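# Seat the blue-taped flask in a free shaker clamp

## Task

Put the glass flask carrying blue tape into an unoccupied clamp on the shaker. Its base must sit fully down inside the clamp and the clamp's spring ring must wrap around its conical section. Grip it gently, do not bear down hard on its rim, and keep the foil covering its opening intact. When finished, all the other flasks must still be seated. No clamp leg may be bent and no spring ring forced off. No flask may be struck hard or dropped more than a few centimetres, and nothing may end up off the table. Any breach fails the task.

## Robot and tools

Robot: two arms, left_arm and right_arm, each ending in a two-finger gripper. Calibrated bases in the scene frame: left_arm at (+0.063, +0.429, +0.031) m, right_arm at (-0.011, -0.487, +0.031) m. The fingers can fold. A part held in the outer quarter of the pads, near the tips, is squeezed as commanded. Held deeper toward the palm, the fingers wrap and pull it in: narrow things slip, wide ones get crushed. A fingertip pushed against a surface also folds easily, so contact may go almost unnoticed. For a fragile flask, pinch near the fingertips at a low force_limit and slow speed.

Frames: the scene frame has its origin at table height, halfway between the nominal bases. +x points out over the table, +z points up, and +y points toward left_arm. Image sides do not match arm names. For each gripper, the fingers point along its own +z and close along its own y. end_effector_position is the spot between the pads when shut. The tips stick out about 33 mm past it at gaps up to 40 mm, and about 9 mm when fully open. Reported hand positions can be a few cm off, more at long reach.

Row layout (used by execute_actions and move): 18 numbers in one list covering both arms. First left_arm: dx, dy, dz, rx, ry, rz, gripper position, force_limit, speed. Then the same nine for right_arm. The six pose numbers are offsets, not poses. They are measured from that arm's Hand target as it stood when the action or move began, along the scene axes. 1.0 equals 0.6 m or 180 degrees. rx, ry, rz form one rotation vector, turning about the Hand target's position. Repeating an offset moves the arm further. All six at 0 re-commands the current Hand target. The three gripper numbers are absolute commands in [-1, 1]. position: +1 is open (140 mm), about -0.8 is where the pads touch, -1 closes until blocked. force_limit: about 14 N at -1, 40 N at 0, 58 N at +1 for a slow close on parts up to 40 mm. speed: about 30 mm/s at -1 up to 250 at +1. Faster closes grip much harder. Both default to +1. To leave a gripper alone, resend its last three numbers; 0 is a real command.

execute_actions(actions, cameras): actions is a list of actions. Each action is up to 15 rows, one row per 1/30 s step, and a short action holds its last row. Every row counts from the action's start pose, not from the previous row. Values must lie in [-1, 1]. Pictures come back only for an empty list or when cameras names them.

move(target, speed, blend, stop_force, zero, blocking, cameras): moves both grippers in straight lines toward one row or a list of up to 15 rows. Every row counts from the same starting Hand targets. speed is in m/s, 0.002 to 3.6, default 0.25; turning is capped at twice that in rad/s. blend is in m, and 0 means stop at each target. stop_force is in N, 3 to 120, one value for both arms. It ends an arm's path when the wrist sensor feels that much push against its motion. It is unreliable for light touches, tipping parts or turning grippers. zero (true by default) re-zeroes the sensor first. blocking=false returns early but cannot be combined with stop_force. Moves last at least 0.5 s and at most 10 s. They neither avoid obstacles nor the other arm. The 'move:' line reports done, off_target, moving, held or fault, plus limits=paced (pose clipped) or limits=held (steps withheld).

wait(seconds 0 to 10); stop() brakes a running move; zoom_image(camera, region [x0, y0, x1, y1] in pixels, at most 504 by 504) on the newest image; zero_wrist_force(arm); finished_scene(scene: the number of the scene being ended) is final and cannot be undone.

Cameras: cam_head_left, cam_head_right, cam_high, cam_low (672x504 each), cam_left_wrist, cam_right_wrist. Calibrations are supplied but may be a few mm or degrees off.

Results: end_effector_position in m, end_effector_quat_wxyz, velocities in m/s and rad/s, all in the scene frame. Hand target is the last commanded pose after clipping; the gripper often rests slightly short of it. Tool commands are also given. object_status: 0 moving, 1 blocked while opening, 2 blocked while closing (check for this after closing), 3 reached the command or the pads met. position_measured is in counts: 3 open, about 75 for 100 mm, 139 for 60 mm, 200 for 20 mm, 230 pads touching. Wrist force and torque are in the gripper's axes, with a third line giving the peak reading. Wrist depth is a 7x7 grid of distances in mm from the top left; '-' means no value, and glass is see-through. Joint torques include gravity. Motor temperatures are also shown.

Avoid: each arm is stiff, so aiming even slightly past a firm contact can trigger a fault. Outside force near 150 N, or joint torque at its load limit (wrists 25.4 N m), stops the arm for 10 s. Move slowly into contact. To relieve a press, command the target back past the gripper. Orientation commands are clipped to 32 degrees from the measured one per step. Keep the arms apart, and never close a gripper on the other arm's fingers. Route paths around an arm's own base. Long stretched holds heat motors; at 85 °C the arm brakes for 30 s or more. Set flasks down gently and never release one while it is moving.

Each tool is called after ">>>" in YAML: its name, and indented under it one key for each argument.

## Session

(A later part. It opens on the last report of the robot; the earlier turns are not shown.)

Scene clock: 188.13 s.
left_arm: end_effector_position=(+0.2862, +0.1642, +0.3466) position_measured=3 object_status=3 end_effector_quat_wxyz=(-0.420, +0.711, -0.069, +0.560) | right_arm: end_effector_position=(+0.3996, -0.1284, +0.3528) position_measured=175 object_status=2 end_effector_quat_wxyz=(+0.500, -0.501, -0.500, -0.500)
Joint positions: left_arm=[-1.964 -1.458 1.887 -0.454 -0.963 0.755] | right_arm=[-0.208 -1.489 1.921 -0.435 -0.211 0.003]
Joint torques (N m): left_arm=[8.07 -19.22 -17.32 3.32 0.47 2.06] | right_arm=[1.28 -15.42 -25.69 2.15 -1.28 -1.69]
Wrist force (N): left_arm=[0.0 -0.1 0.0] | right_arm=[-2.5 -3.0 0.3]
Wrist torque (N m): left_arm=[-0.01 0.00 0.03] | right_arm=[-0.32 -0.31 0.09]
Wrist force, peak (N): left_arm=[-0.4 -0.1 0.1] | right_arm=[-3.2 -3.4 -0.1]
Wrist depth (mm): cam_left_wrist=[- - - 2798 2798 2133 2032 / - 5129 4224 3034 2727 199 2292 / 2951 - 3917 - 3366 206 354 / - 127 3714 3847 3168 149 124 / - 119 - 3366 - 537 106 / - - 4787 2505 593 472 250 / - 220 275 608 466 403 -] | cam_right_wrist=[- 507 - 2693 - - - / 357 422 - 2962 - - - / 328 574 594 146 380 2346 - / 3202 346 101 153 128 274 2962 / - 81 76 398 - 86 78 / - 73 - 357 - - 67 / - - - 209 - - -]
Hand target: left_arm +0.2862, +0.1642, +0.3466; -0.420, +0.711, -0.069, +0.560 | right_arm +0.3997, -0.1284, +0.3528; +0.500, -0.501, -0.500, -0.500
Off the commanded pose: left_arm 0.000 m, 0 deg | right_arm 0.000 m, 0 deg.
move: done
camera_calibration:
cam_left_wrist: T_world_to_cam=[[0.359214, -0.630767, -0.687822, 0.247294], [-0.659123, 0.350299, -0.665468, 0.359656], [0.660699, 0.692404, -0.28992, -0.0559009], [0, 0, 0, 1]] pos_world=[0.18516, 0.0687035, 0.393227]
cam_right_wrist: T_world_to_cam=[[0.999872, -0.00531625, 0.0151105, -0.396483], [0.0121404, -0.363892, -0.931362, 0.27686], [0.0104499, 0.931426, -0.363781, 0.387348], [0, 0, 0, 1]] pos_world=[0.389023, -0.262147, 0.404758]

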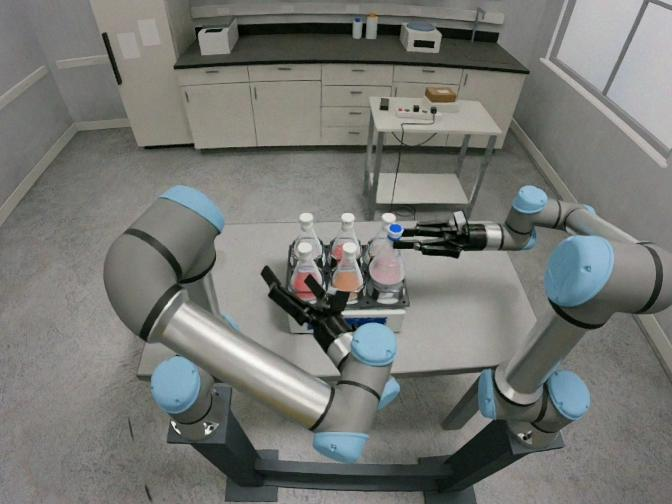

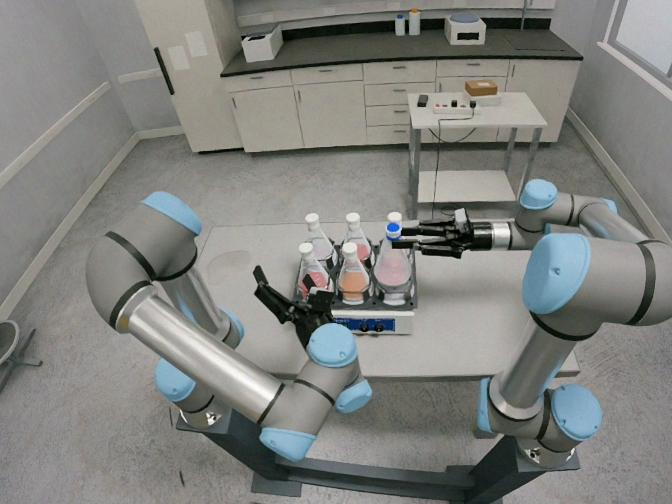

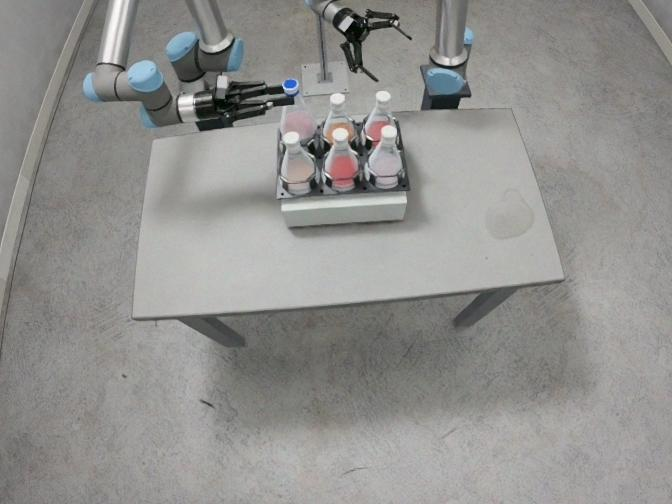

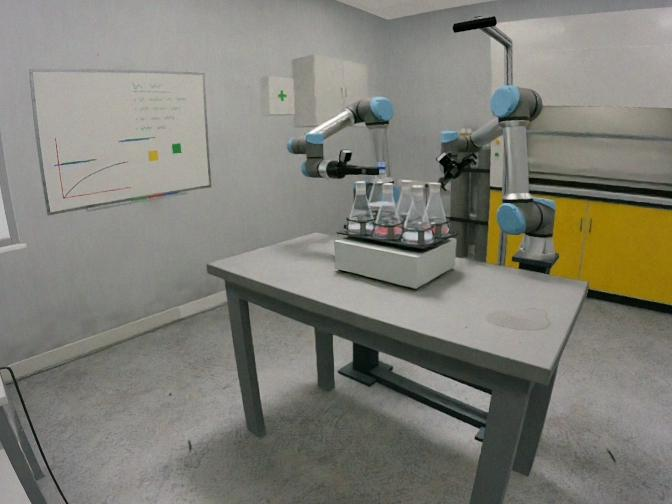

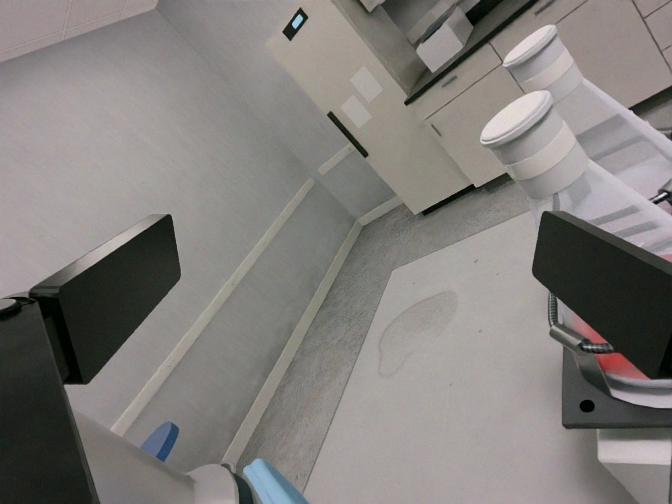

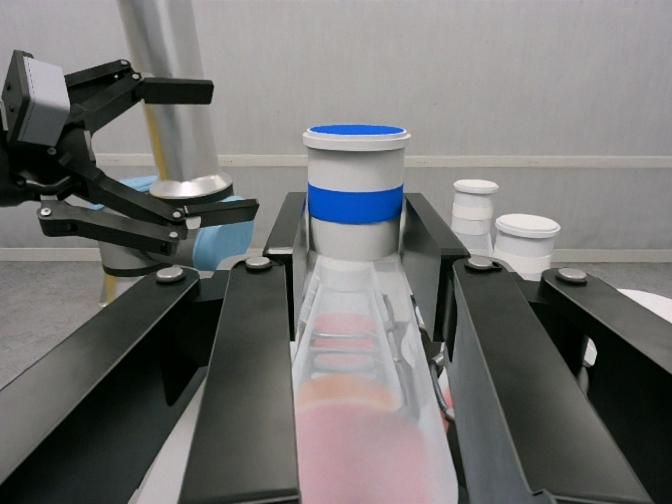

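>>> move:
  target:
    - [0,0,0,0,0,0,1,1,1,0,-0.005,0,-0.008,0,0,-1,-0.3,-1]
  speed: 0.03

>>> move:
  target: [0,0,0,0,0,0,1,1,1,0,0,-0.117,0,0,0,-1,-0.3,-1]
  speed: 0.015
  stop_force: 8
  cameras: ["cam_head_left","cam_head_right","cam_high","cam_low","cam_right_wrist"]

>>> zoom_image:
  camera: "cam_head_left"
  region: [350, 220, 430, 320]

>>> zoom_image:
  camera: "cam_high"
  region: [260, 80, 340, 180]

>>> zoom_image:
  camera: "cam_head_right"
  region: [350, 220, 430, 320]

Scene clock: 199.70 s.
left_arm: end_effector_position=(+0.2862, +0.1642, +0.3466) position_measured=3 object_status=3 end_effector_quat_wxyz=(-0.420, +0.711, -0.069, +0.560) | right_arm: end_effector_position=(+0.3996, -0.1315, +0.3528) position_measured=175 object_status=2 end_effector_quat_wxyz=(+0.493, -0.507, -0.506, -0.494)
Joint positions: left_arm=[-1.964 -1.458 1.887 -0.454 -0.963 0.755] | right_arm=[-0.216 -1.523 1.938 -0.533 -0.22 0.116]
Joint torques (N m): left_arm=[7.84 -18.9 -18.16 3.28 0.39 1.99] | right_arm=[0.96 -15.99 -23.44 1.69 1.65 -1.67]
Wrist force (N): left_arm=[-0.1 0.2 0.0] | right_arm=[-2.6 -3.1 0.4]
Wrist torque (N m): left_arm=[0.04 0.01 0.03] | right_arm=[-0.34 -0.31 0.09]
Wrist force, peak (N): left_arm=[-0.3 -0.2 0.1] | right_arm=[-3.3 -3.2 0.2]
Wrist depth (mm): cam_left_wrist=[- - 2762 2872 2762 2091 2013 / - - 4308 2992 2834 197 2244 / 2693 2762 - 2992 3215 208 355 / - 127 4583 4396 2872 150 125 / - 127 - 3314 725 291 107 / - 2627 2992 2505 537 459 251 / - 221 278 581 480 403 -] | cam_right_wrist=[- 520 - - - - - / 353 437 - - - - - / 327 360 588 145 163 3338 3338 / 2890 346 101 152 127 275 3038 / - 81 76 398 - 86 78 / - 73 - 351 - - 67 / - - - 217 - - -]
Hand target: left_arm +0.2862, +0.1642, +0.3466; -0.420, +0.711, -0.069, +0.560 | right_arm +0.3997, -0.1314, +0.3528; +0.493, -0.507, -0.506, -0.494
Off the commanded pose: left_arm 0.000 m, 0 deg | right_arm 0.000 m, 0 deg.
move: done

Scene clock: 202.13 s.
left_arm: end_effector_position=(+0.2862, +0.1642, +0.3466) position_measured=3 object_status=3 end_effector_quat_wxyz=(-0.420, +0.711, -0.069, +0.560) | right_arm: end_effector_position=(+0.3997, -0.1314, +0.3312) position_measured=175 object_status=2 end_effector_quat_wxyz=(+0.493, -0.507, -0.506, -0.494)
Joint positions: left_arm=[-1.964 -1.458 1.887 -0.454 -0.963 0.755] | right_arm=[-0.216 -1.499 1.974 -0.592 -0.22 0.116]
Joint torques (N m): left_arm=[8.01 -19.26 -17.41 3.28 0.45 1.8] | right_arm=[8.61 -35.27 -29.22 0.02 1.64 0.91]
Wrist force (N): left_arm=[-0.1 0.0 0.1] | right_arm=[3.4 -4.2 -1.3]
Wrist torque (N m): left_arm=[0.01 0.01 0.03] | right_arm=[-0.28 -0.19 0.09]
Wrist force, peak (N): left_arm=[-0.4 0.0 -0.1] | right_arm=[16.6 -6.9 -4.7]
Wrist depth (mm): cam_left_wrist=[2951 - 4142 2911 2595 2133 2133 / - 2872 - 2762 2659 209 2244 / - - - - 3168 208 356 / - 127 - 4064 3366 149 124 / - 137 - 2911 659 256 106 / - 2071 3531 3474 551 424 251 / - 220 276 632 473 401 -] | cam_right_wrist=[373 493 - - - 2821 1837 / 336 545 2724 2821 - - - / 318 337 587 145 374 381 3385 / 3291 685 101 152 127 273 167 / - 80 76 390 - 86 79 / - 73 - 289 - - 67 / - - - 224 - - -]
Hand target: left_arm +0.2862, +0.1642, +0.3466; -0.420, +0.711, -0.069, +0.560 | right_arm +0.3997, -0.1314, +0.3312; +0.493, -0.507, -0.506, -0.494 (not the last commanded pose)
Off the commanded pose: left_arm 0.000 m, 0 deg | right_arm 0.049 m, 0 deg.
move: contact (right_arm)
camera_calibration:
cam_right_wrist: T_world_to_cam=[[0.999874, -0.00488139, 0.0151086, -0.3962], [0.012041, -0.387141, -0.921942, 0.249376], [0.0103495, 0.922008, -0.387033, 0.388863], [0, 0, 0, 1]] pos_world=[0.389123, -0.263925, 0.386399]
Images, in order (width x height): cam_head_left 672x504, cam_head_right 672x504, cam_high 672x504, cam_low 672x504, cam_right_wrist 672x504.

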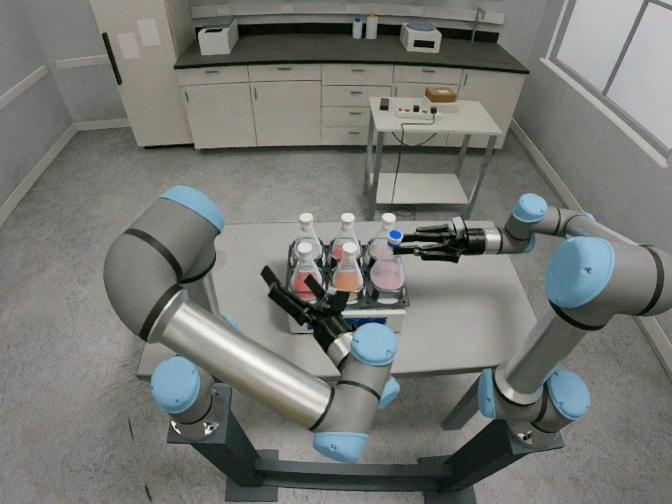

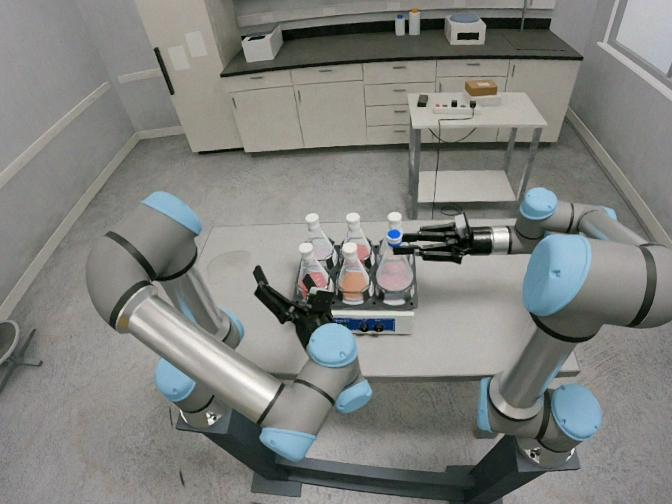

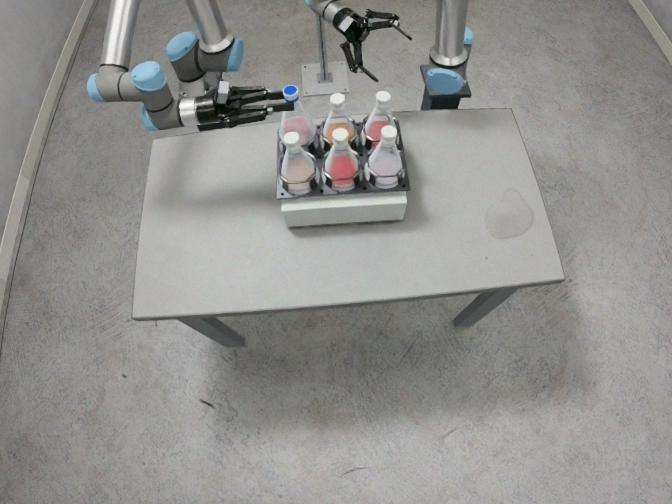

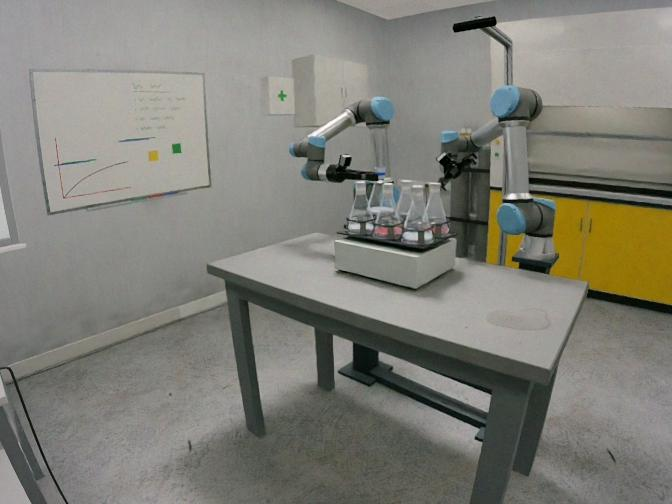

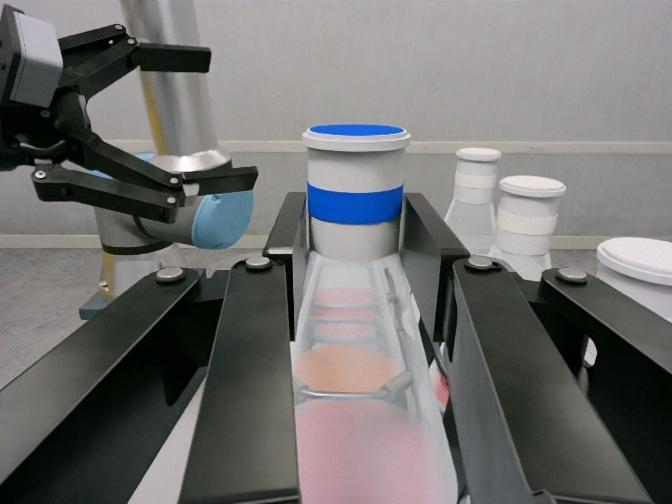

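Scaled by 5.040 from the camera's 672x504 image, which has a finer 960x720 frame.

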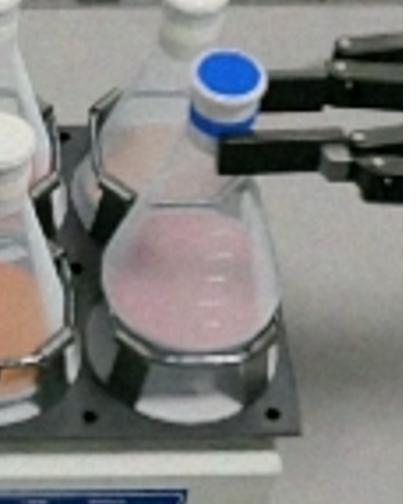

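Scaled by 5.040 from the camera's 672x504 image, which has a finer 960x720 frame.

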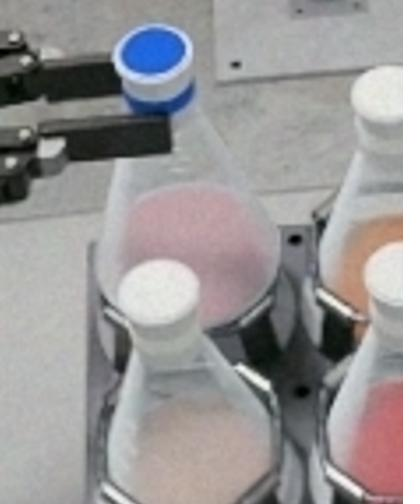

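Scaled by 5.040 from the camera's 672x504 image, which has a finer 960x720 frame.

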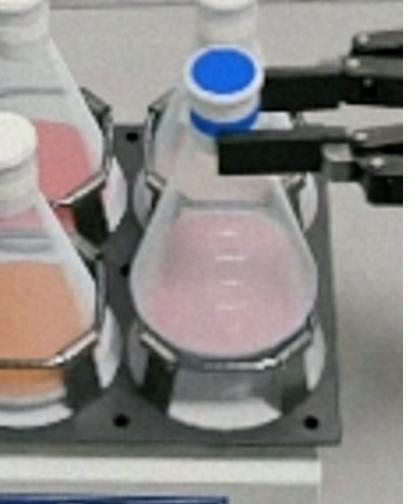

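>>> move:
  target: [0,0,0,0,0,0,1,1,1,0,0,-0.081,0,0,0,-1,-0.3,-1]
  speed: 0.012
  stop_force: 25
  cameras: ["cam_head_left","cam_head_right","cam_high","cam_right_wrist"]

>>> zoom_image:
  camera: "cam_head_left"
  region: [350, 220, 430, 320]

>>> zoom_image:
  camera: "cam_high"
  region: [260, 80, 340, 180]

>>> zoom_image:
  camera: "cam_head_right"
  region: [350, 220, 430, 320]

Scene clock: 209.40 s.
left_arm: end_effector_position=(+0.2862, +0.1642, +0.3466) position_measured=3 object_status=3 end_effector_quat_wxyz=(-0.420, +0.711, -0.069, +0.560) | right_arm: end_effector_position=(+0.3997, -0.1314, +0.3301) position_measured=175 object_status=2 end_effector_quat_wxyz=(+0.493, -0.507, -0.506, -0.494)
Joint positions: left_arm=[-1.964 -1.458 1.887 -0.454 -0.963 0.755] | right_arm=[-0.216 -1.498 1.976 -0.596 -0.22 0.116]
Joint torques (N m): left_arm=[7.04 -18.79 -17.06 3.4 0.41 1.92] | right_arm=[8.14 -27.16 -23.28 -0.79 1.68 1.67]
Wrist force (N): left_arm=[-0.2 0.1 -0.2] | right_arm=[27.4 -9.3 -7.6]
Wrist torque (N m): left_arm=[0.01 0.05 0.03] | right_arm=[-0.27 0.15 -0.04]
Wrist force, peak (N): left_arm=[-0.3 0.2 0.1] | right_arm=[39.1 -11.2 -11.1]
Wrist depth (mm): cam_left_wrist=[- - - 2762 2798 2112 1995 / - - - 3077 2659 208 2267 / 3474 - 5822 3651 3264 206 354 / - 127 4064 3847 3779 149 124 / - 127 3474 3651 635 557 106 / - 2595 3168 2659 535 461 253 / - 221 283 581 443 401 -] | cam_right_wrist=[366 427 - - - - - / 333 556 - 3078 - - - / 320 336 585 145 371 281 - / 3118 666 101 152 127 271 164 / - 80 76 400 - 86 79 / - 73 - 282 - - 67 / - - - 216 - - -]
Hand target: left_arm +0.2862, +0.1642, +0.3466; -0.420, +0.711, -0.069, +0.560 | right_arm +0.3997, -0.1314, +0.3301; +0.493, -0.507, -0.506, -0.494 (not the last commanded pose)
Off the commanded pose: left_arm 0.000 m, 0 deg | right_arm 0.048 m, 0 deg.
move: contact (right_arm)
camera_calibration:
cam_right_wrist: T_world_to_cam=[[0.999866, -0.004875, 0.0156477, -0.396386], [0.0125404, -0.387145, -0.921934, 0.248162], [0.0105523, 0.922006, -0.387032, 0.388357], [0, 0, 0, 1]] pos_world=[0.389123, -0.263925, 0.385298]
Images, in order (width x height): cam_head_left 672x504, cam_head_right 672x504, cam_high 672x504, cam_right_wrist 672x504.

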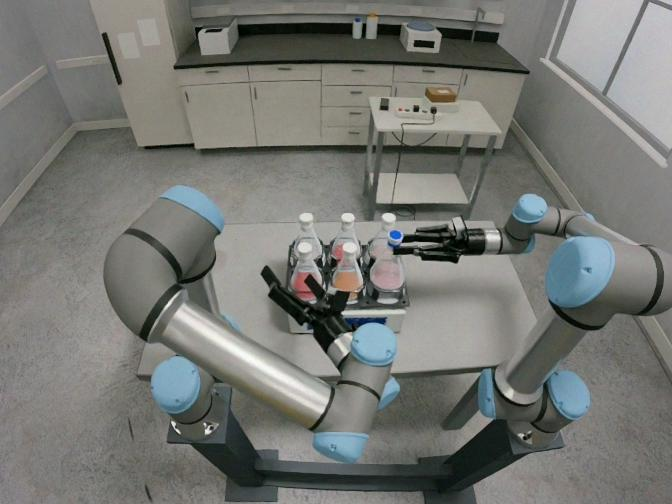

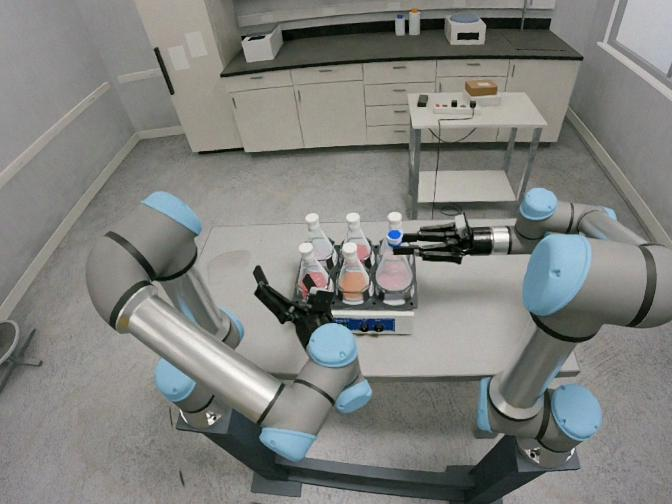

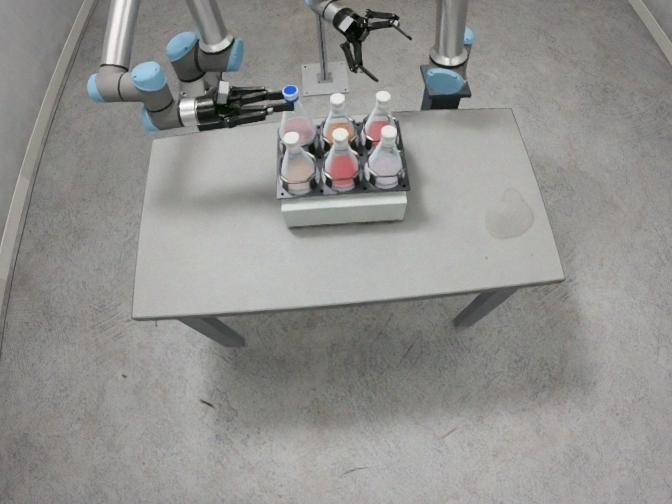

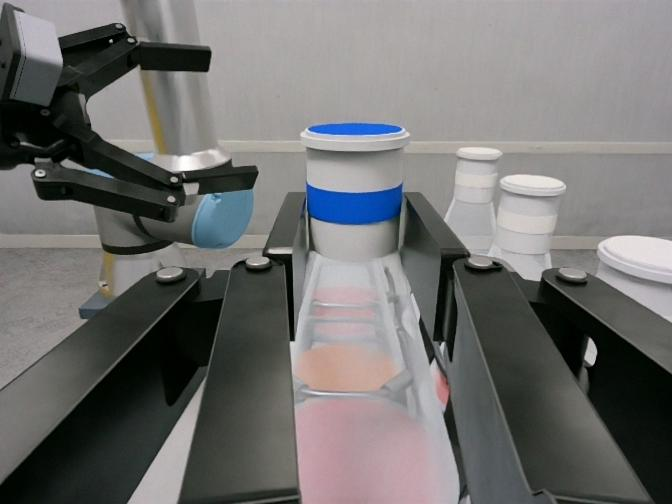

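Scaled by 5.040 from the camera's 672x504 image, which has a finer 960x720 frame.

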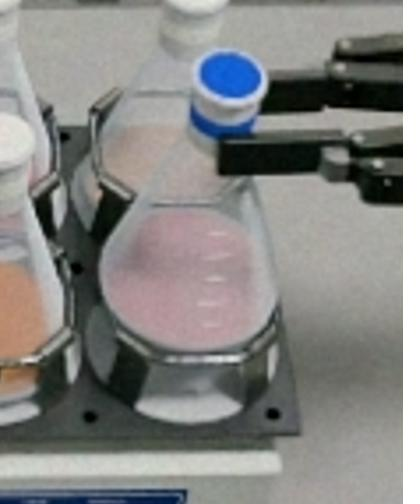

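Scaled by 5.040 from the camera's 672x504 image, which has a finer 960x720 frame.

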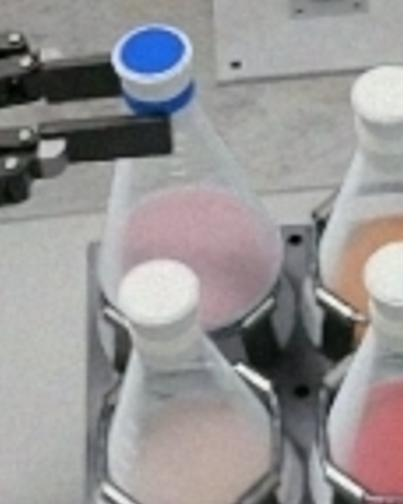

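Scaled by 5.040 from the camera's 672x504 image, which has a finer 960x720 frame.

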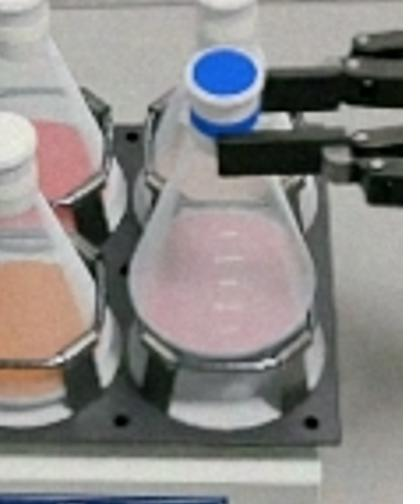

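>>> move:
  target:
    - [0,0,0,0,0,0,1,1,1,0,0,0.009,0,0,0,-1,-0.3,-1]
    - [0,0,0,0,0,0,1,1,1,-0.004,-0.005,0.009,0,0,0,-1,-0.3,-1]
  speed: 0.02

>>> move:
  target: [0,0,0,0,0,0,1,1,1,0,0,-0.091,0,0,0,-1,-0.3,-1]
  speed: 0.012
  stop_force: 25
  cameras: ["cam_head_left","cam_head_right","cam_high","cam_right_wrist"]

>>> zoom_image:
  camera: "cam_head_left"
  region: [350, 220, 430, 320]

>>> zoom_image:
  camera: "cam_head_right"
  region: [350, 220, 430, 320]

Scene clock: 217.97 s.
left_arm: end_effector_position=(+0.2862, +0.1642, +0.3466) position_measured=3 object_status=3 end_effector_quat_wxyz=(-0.420, +0.711, -0.069, +0.560) | right_arm: end_effector_position=(+0.3972, -0.1345, +0.3355) position_measured=175 object_status=2 end_effector_quat_wxyz=(+0.493, -0.507, -0.506, -0.494)
Joint positions: left_arm=[-1.964 -1.458 1.887 -0.454 -0.963 0.755] | right_arm=[-0.225 -1.51 1.973 -0.576 -0.229 0.111]
Joint torques (N m): left_arm=[7.84 -18.68 -16.48 3.21 0.48 1.94] | right_arm=[7.5 -18.69 -26.71 0.43 1.63 -0.11]
Wrist force (N): left_arm=[0.0 0.1 -0.2] | right_arm=[-2.6 -3.1 0.4]
Wrist torque (N m): left_arm=[0.02 0.00 0.03] | right_arm=[-0.33 -0.28 0.11]
Wrist force, peak (N): left_arm=[-0.4 0.3 0.0] | right_arm=[27.6 -9.1 -7.6]
Wrist depth (mm): cam_left_wrist=[2834 3847 - 2872 2595 2032 1890 / - - - 3122 2693 208 1958 / - 3366 - - 3264 207 355 / - 127 3215 3779 2798 149 124 / - 118 3077 3419 699 527 106 / - 2476 2727 2393 571 461 252 / - 221 275 605 483 400 -] | cam_right_wrist=[366 425 - - - - - / 336 537 - - - - - / 322 342 582 146 383 379 - / 2962 685 101 152 128 279 165 / - 81 76 376 - 86 79 / - 73 - 346 - - 67 / - - - 215 - - -]
Hand target: left_arm +0.2862, +0.1642, +0.3466; -0.420, +0.711, -0.069, +0.560 | right_arm +0.3973, -0.1344, +0.3355; +0.493, -0.507, -0.506, -0.494
Off the commanded pose: left_arm 0.000 m, 0 deg | right_arm 0.000 m, 0 deg.
move: done

Scene clock: 219.43 s.
left_arm: end_effector_position=(+0.2862, +0.1642, +0.3466) position_measured=3 object_status=3 end_effector_quat_wxyz=(-0.420, +0.711, -0.069, +0.560) | right_arm: end_effector_position=(+0.3973, -0.1344, +0.3297) position_measured=175 object_status=2 end_effector_quat_wxyz=(+0.493, -0.507, -0.506, -0.494)
Joint positions: left_arm=[-1.964 -1.458 1.887 -0.454 -0.963 0.755] | right_arm=[-0.224 -1.503 1.982 -0.592 -0.229 0.111]
Joint torques (N m): left_arm=[8.38 -19.12 -15.54 3.28 0.33 1.92] | right_arm=[-5.11 -31.81 -26.39 0.61 -2.06 -0.56]
Wrist force (N): left_arm=[-0.3 -0.1 0.0] | right_arm=[14.1 -1.6 4.3]
Wrist torque (N m): left_arm=[-0.01 0.06 0.03] | right_arm=[-0.36 0.06 0.17]
Wrist force, peak (N): left_arm=[-0.4 -0.1 0.0] | right_arm=[28.9 -2.5 8.0]
Wrist depth (mm): cam_left_wrist=[2762 - 3264 2727 2798 2052 1923 / - - 4224 3168 2727 198 2154 / 2176 - - 4787 3168 208 354 / - 127 3168 4308 3122 149 124 / - 119 - 3779 728 295 107 / - 2693 2992 3077 567 470 251 / - 221 278 608 484 400 -] | cam_right_wrist=[372 420 - 2962 - - - / 330 540 571 - - - - / 317 342 582 146 376 286 - / 3038 685 101 152 127 289 165 / - 80 76 414 - 86 76 / - 74 - 293 - - 67 / - - - - - - -]
Hand target: left_arm +0.2862, +0.1642, +0.3466; -0.420, +0.711, -0.069, +0.560 | right_arm +0.3974, -0.1345, +0.3297; +0.493, -0.507, -0.506, -0.494 (not the last commanded pose)
Off the commanded pose: left_arm 0.000 m, 0 deg | right_arm 0.049 m, 0 deg.
move: contact (right_arm)
camera_calibration:
cam_right_wrist: T_world_to_cam=[[0.999866, -0.004875, 0.0156477, -0.393995], [0.0125404, -0.387145, -0.921934, 0.246662], [0.0105523, 0.922006, -0.387032, 0.390993], [0, 0, 0, 1]] pos_world=[0.386723, -0.266925, 0.384898]
Images, in order (width x height): cam_head_left 672x504, cam_head_right 672x504, cam_high 672x504, cam_right_wrist 672x504.

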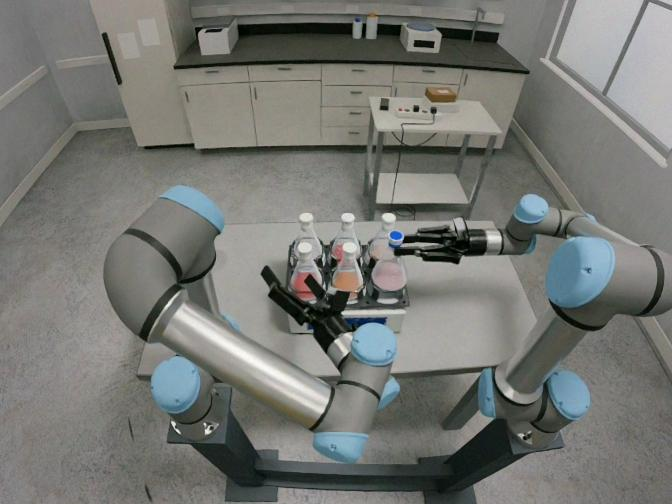

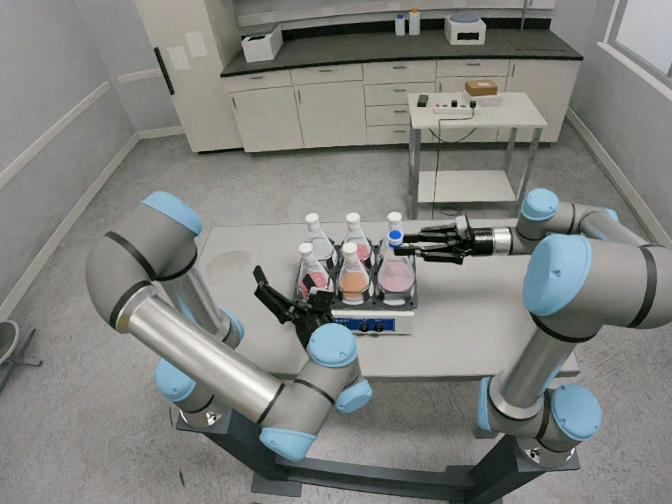

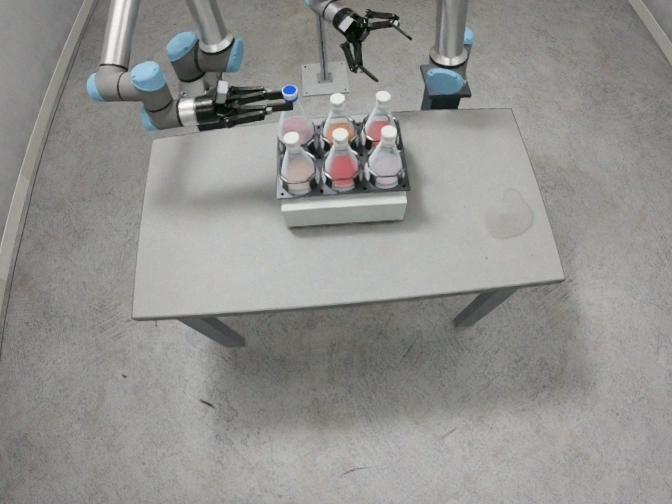

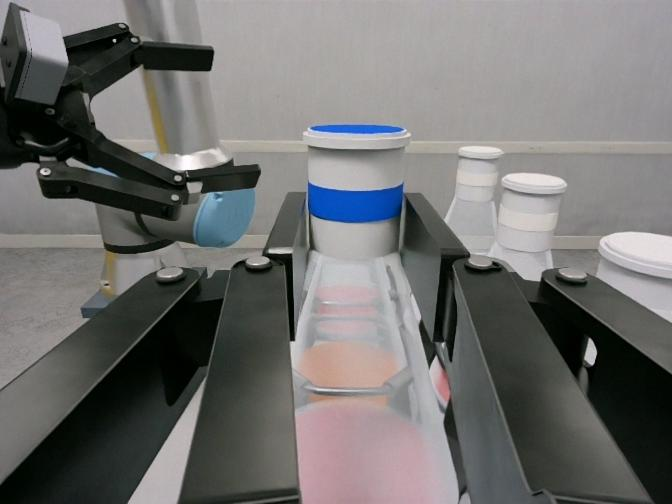

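Scaled by 5.040 from the camera's 672x504 image, which has a finer 960x720 frame.

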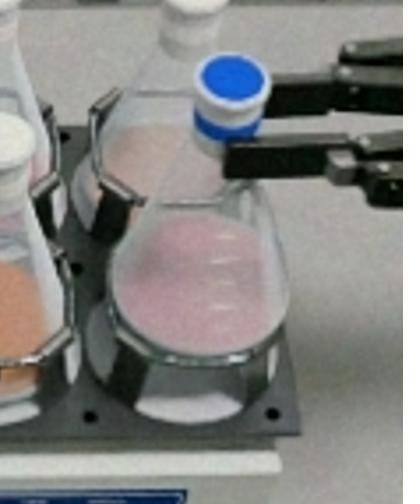

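Scaled by 5.040 from the camera's 672x504 image, which has a finer 960x720 frame.

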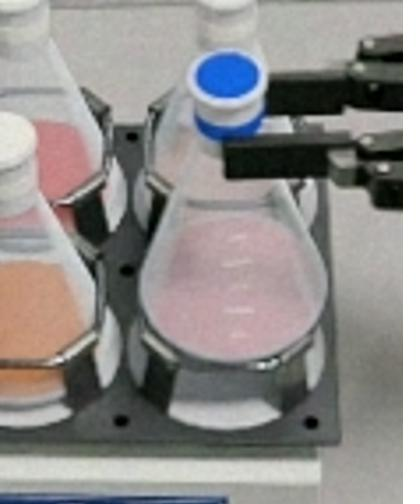

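>>> move:
  target:
    - [0,0,0,0,0,0,1,1,1,0,0,0.009,0,0,0,-1,-0.3,-1]
    - [0,0,0,0,0,0,1,1,1,0,0.002,0.009,0,0,0,-1,-0.3,-1]
  speed: 0.02

>>> move:
  target: [0,0,0,0,0,0,1,1,1,0,0,-0.091,0,0,0,-1,-0.3,-1]
  speed: 0.01
  stop_force: 45
  cameras: ["cam_head_left","cam_head_right","cam_high","cam_right_wrist"]

>>> zoom_image:
  camera: "cam_head_left"
  region: [350, 220, 430, 320]

>>> zoom_image:
  camera: "cam_high"
  region: [260, 80, 340, 180]

Scene clock: 227.70 s.
left_arm: end_effector_position=(+0.2862, +0.1642, +0.3466) position_measured=3 object_status=3 end_effector_quat_wxyz=(-0.420, +0.711, -0.069, +0.560) | right_arm: end_effector_position=(+0.3974, -0.1332, +0.3352) position_measured=175 object_status=2 end_effector_quat_wxyz=(+0.493, -0.507, -0.506, -0.494)
Joint positions: left_arm=[-1.964 -1.458 1.887 -0.454 -0.963 0.755] | right_arm=[-0.221 -1.51 1.973 -0.579 -0.225 0.112]
Joint torques (N m): left_arm=[7.5 -18.82 -16.39 3.04 0.48 1.91] | right_arm=[1.37 -20.81 -14.54 -0.6 -0.82 1.61]
Wrist force (N): left_arm=[-0.1 0.0 0.0] | right_arm=[-2.7 -2.8 0.5]
Wrist torque (N m): left_arm=[0.00 0.02 0.03] | right_arm=[-0.28 -0.25 0.02]
Wrist force, peak (N): left_arm=[-0.4 -0.2 0.1] | right_arm=[14.3 -1.7 4.5]
Wrist depth (mm): cam_left_wrist=[- - 3651 2727 2693 2071 2032 / - - - 3215 2834 209 2244 / 2693 - 3917 - 3264 219 353 / - 127 3168 4064 957 149 124 / - 118 3168 3590 690 554 106 / - 2627 2872 2505 570 469 250 / - 221 282 568 481 399 -] | cam_right_wrist=[371 493 - - - - - / 339 554 - - 3762 - - / 322 340 579 146 380 373 2279 / 3385 677 101 152 127 277 178 / - 80 76 391 - 86 79 / - 73 - 338 - - 67 / - - - 210 - - -]
Hand target: left_arm +0.2862, +0.1642, +0.3466; -0.420, +0.711, -0.069, +0.560 | right_arm +0.3974, -0.1333, +0.3351; +0.493, -0.507, -0.506, -0.494
Off the commanded pose: left_arm 0.000 m, 0 deg | right_arm 0.000 m, 0 deg.
move: done

Scene clock: 229.60 s.
left_arm: end_effector_position=(+0.2862, +0.1642, +0.3466) position_measured=3 object_status=3 end_effector_quat_wxyz=(-0.420, +0.711, -0.069, +0.560) | right_arm: end_effector_position=(+0.3974, -0.1332, +0.3263) position_measured=175 object_status=2 end_effector_quat_wxyz=(+0.493, -0.507, -0.506, -0.494)
Joint positions: left_arm=[-1.964 -1.458 1.887 -0.454 -0.963 0.755] | right_arm=[-0.221 -1.499 1.987 -0.603 -0.226 0.112]
Joint torques (N m): left_arm=[7.64 -18.65 -16.64 3.2 0.19 1.85] | right_arm=[-7.71 -25.91 -20.71 -0.42 -1.04 -1]
Wrist force (N): left_arm=[0.0 0.0 -0.1] | right_arm=[33.9 -2.0 2.1]
Wrist torque (N m): left_arm=[0.00 -0.01 0.03] | right_arm=[-0.35 0.36 0.03]
Wrist force, peak (N): left_arm=[-0.1 -0.3 -0.2] | right_arm=[48.0 -2.6 3.4]
Wrist depth (mm): cam_left_wrist=[- 3714 - 2693 2595 2112 1890 / - - 4064 3077 2834 198 2154 / - 3590 - - 3314 209 355 / - 127 3590 3779 3314 149 124 / - 119 - 3264 673 540 106 / - 2659 3419 2595 565 473 250 / - 220 277 641 483 400 -] | cam_right_wrist=[362 416 - - - - - / 328 552 3246 3078 - - - / 325 338 388 146 371 288 - / 2821 668 101 152 127 273 163 / - 80 76 406 - 86 77 / - 73 - 313 - - 67 / - - - 208 - - -]
Hand target: left_arm +0.2862, +0.1642, +0.3466; -0.420, +0.711, -0.069, +0.560 | right_arm +0.3974, -0.1332, +0.3263; +0.493, -0.507, -0.506, -0.494 (not the last commanded pose)
Off the commanded pose: left_arm 0.000 m, 0 deg | right_arm 0.046 m, 0 deg.
move: contact (right_arm)
camera_calibration:
cam_right_wrist: T_world_to_cam=[[0.999863, -0.00492922, 0.0157782, -0.394], [0.0126398, -0.387146, -0.921932, 0.244044], [0.0106529, 0.922005, -0.387031, 0.38857], [0, 0, 0, 1]] pos_world=[0.386723, -0.265725, 0.381598]
Images, in order (width x height): cam_head_left 672x504, cam_head_right 672x504, cam_high 672x504, cam_right_wrist 672x504.

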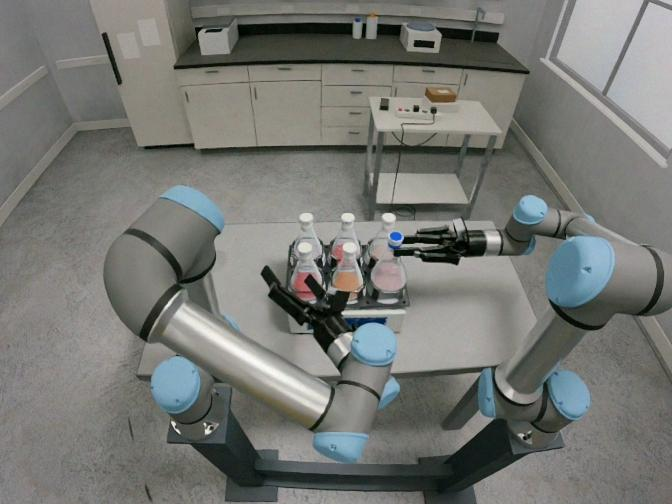

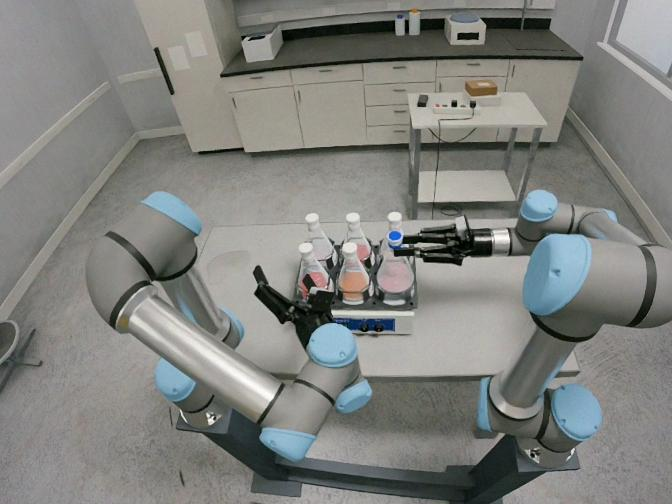

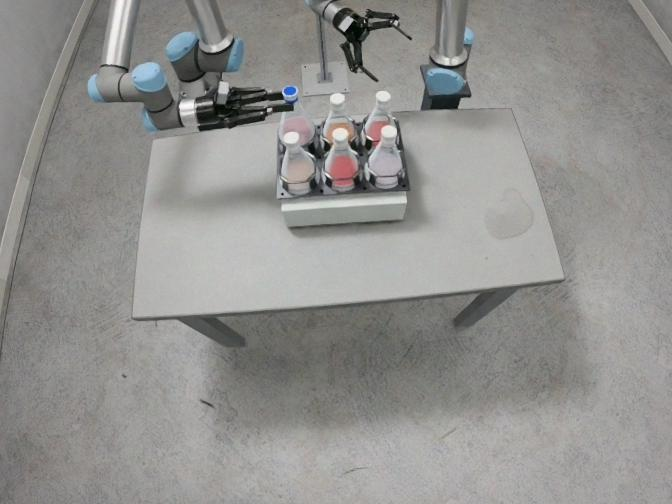

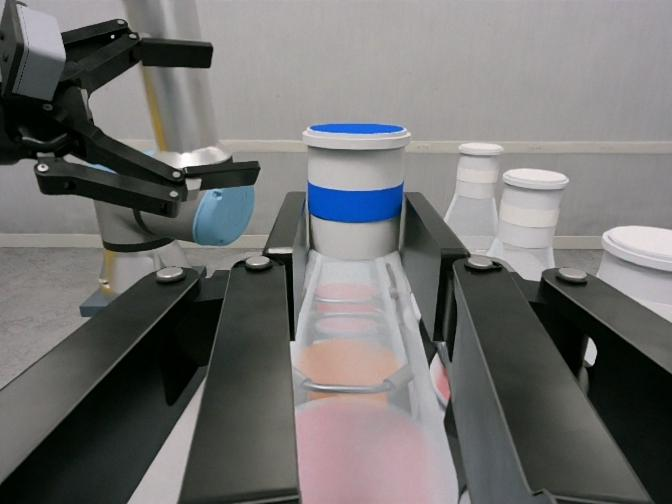

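Scaled by 5.040 from the camera's 672x504 image, which has a finer 960x720 frame.

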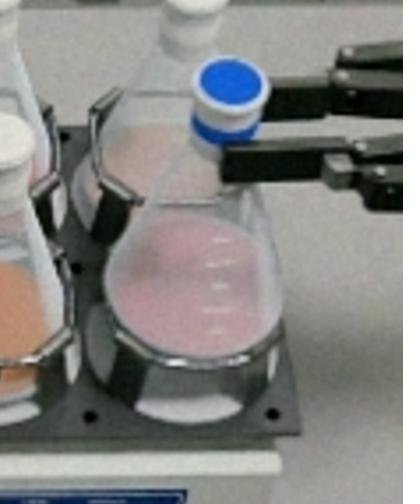

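Scaled by 5.040 from the camera's 672x504 image, which has a finer 960x720 frame.

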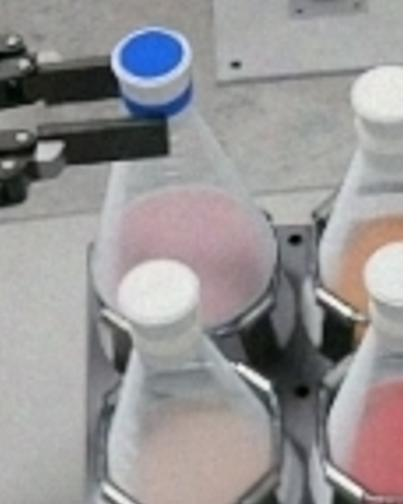

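>>> move:
  target: [0,0,0,0,0,0,1,1,1,0,0,-0.076,0,0,0,-1,-0.3,-1]
  speed: 0.01
  stop_force: 25
  cameras: ["cam_head_left","cam_head_right","cam_high","cam_right_wrist"]

>>> zoom_image:
  camera: "cam_head_left"
  region: [350, 220, 430, 320]

>>> zoom_image:
  camera: "cam_high"
  region: [260, 80, 340, 180]

Scene clock: 233.53 s.
left_arm: end_effector_position=(+0.2862, +0.1642, +0.3466) position_measured=3 object_status=3 end_effector_quat_wxyz=(-0.420, +0.711, -0.069, +0.560) | right_arm: end_effector_position=(+0.3974, -0.1333, +0.3253) position_measured=175 object_status=2 end_effector_quat_wxyz=(+0.493, -0.507, -0.506, -0.494)
Joint positions: left_arm=[-1.964 -1.458 1.887 -0.454 -0.963 0.755] | right_arm=[-0.221 -1.498 1.989 -0.606 -0.226 0.112]
Joint torques (N m): left_arm=[7.07 -19.57 -16.7 3.28 0.29 1.72] | right_arm=[-8.21 -21.28 -15.56 -1.46 -1.03 1.45]
Wrist force (N): left_arm=[0.0 -0.2 0.0] | right_arm=[49.8 -2.7 3.3]
Wrist torque (N m): left_arm=[-0.03 0.00 0.03] | right_arm=[-0.32 0.63 0.06]
Wrist force, peak (N): left_arm=[-0.3 -0.3 -0.2] | right_arm=[67.4 -3.6 3.4]
Wrist depth (mm): cam_left_wrist=[- - 4308 2834 2762 2052 2154 / - - - 3215 2693 198 2198 / - 3034 - 4308 3264 207 355 / - 127 - 3989 3651 149 124 / - 137 3034 3419 686 536 106 / - 2595 3168 2476 590 460 251 / - 220 277 607 481 413 -] | cam_right_wrist=[357 416 3338 - - - - / 329 549 - - - - - / 318 338 582 146 371 290 - / 3160 671 100 152 127 278 161 / - 80 76 380 - 86 76 / - 73 - 313 - - 67 / - - - 215 - - -]
Hand target: left_arm +0.2862, +0.1642, +0.3466; -0.420, +0.711, -0.069, +0.560 | right_arm +0.3974, -0.1333, +0.3253; +0.493, -0.507, -0.506, -0.494 (not the last commanded pose)
Off the commanded pose: left_arm 0.000 m, 0 deg | right_arm 0.045 m, 0 deg.
move: contact (right_arm)
camera_calibration:
cam_right_wrist: T_world_to_cam=[[0.999856, -0.00495978, 0.0162237, -0.394159], [0.0130377, -0.387236, -0.921889, 0.242928], [0.0108548, 0.921967, -0.387115, 0.388127], [0, 0, 0, 1]] pos_world=[0.386722, -0.265725, 0.380597]
Images, in order (width x height): cam_head_left 672x504, cam_head_right 672x504, cam_high 672x504, cam_right_wrist 672x504.

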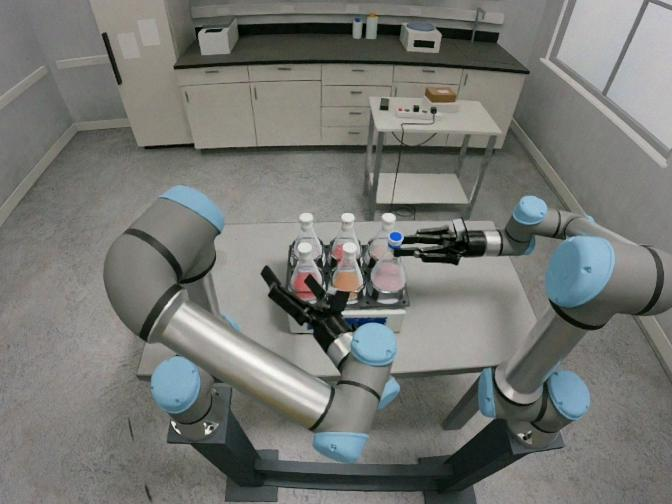

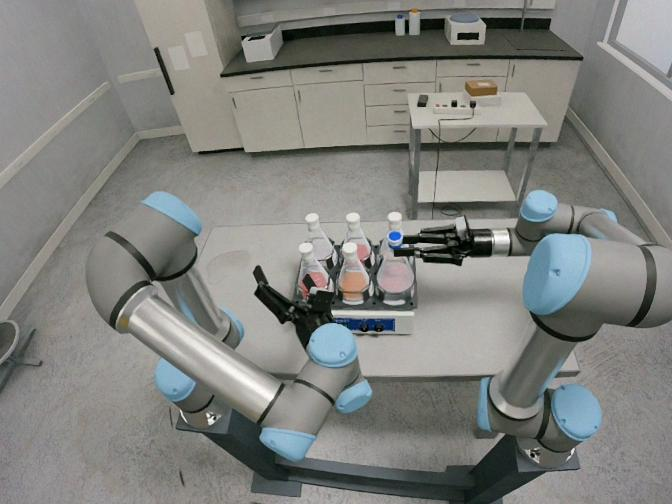

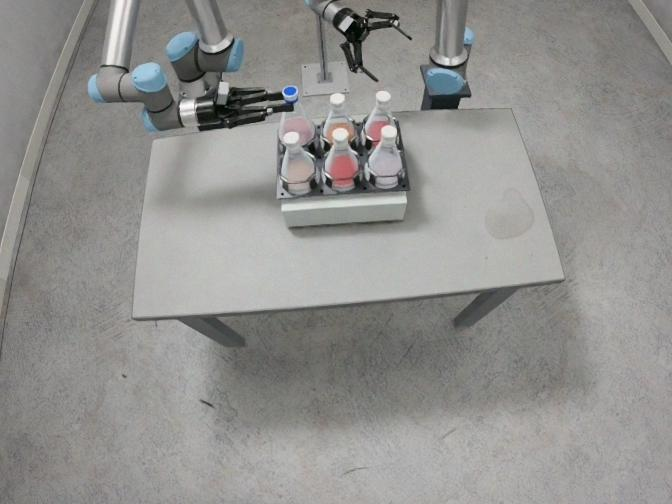

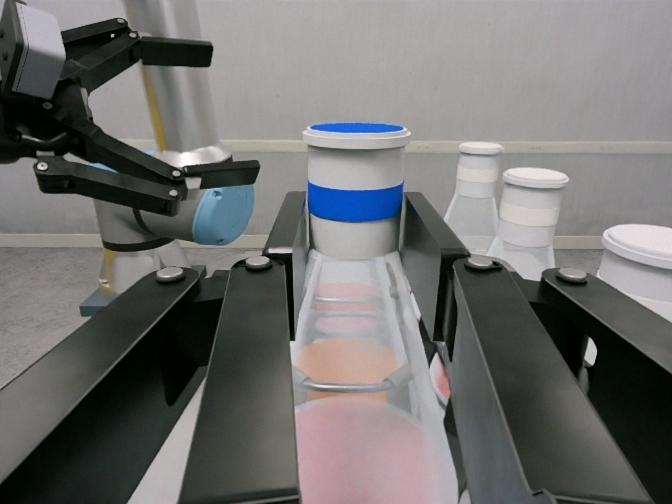

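Scaled by 5.040 from the camera's 672x504 image, which has a finer 960x720 frame.

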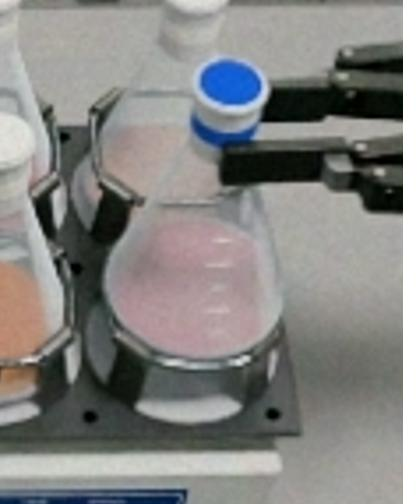

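Scaled by 5.040 from the camera's 672x504 image, which has a finer 960x720 frame.

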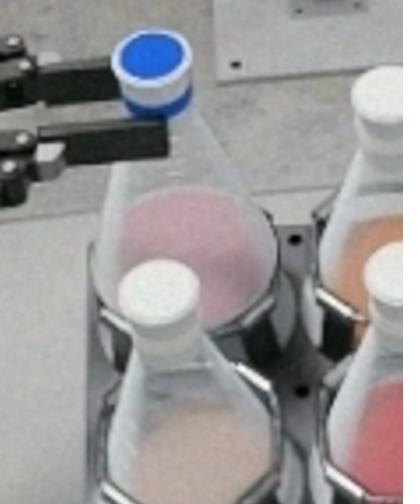

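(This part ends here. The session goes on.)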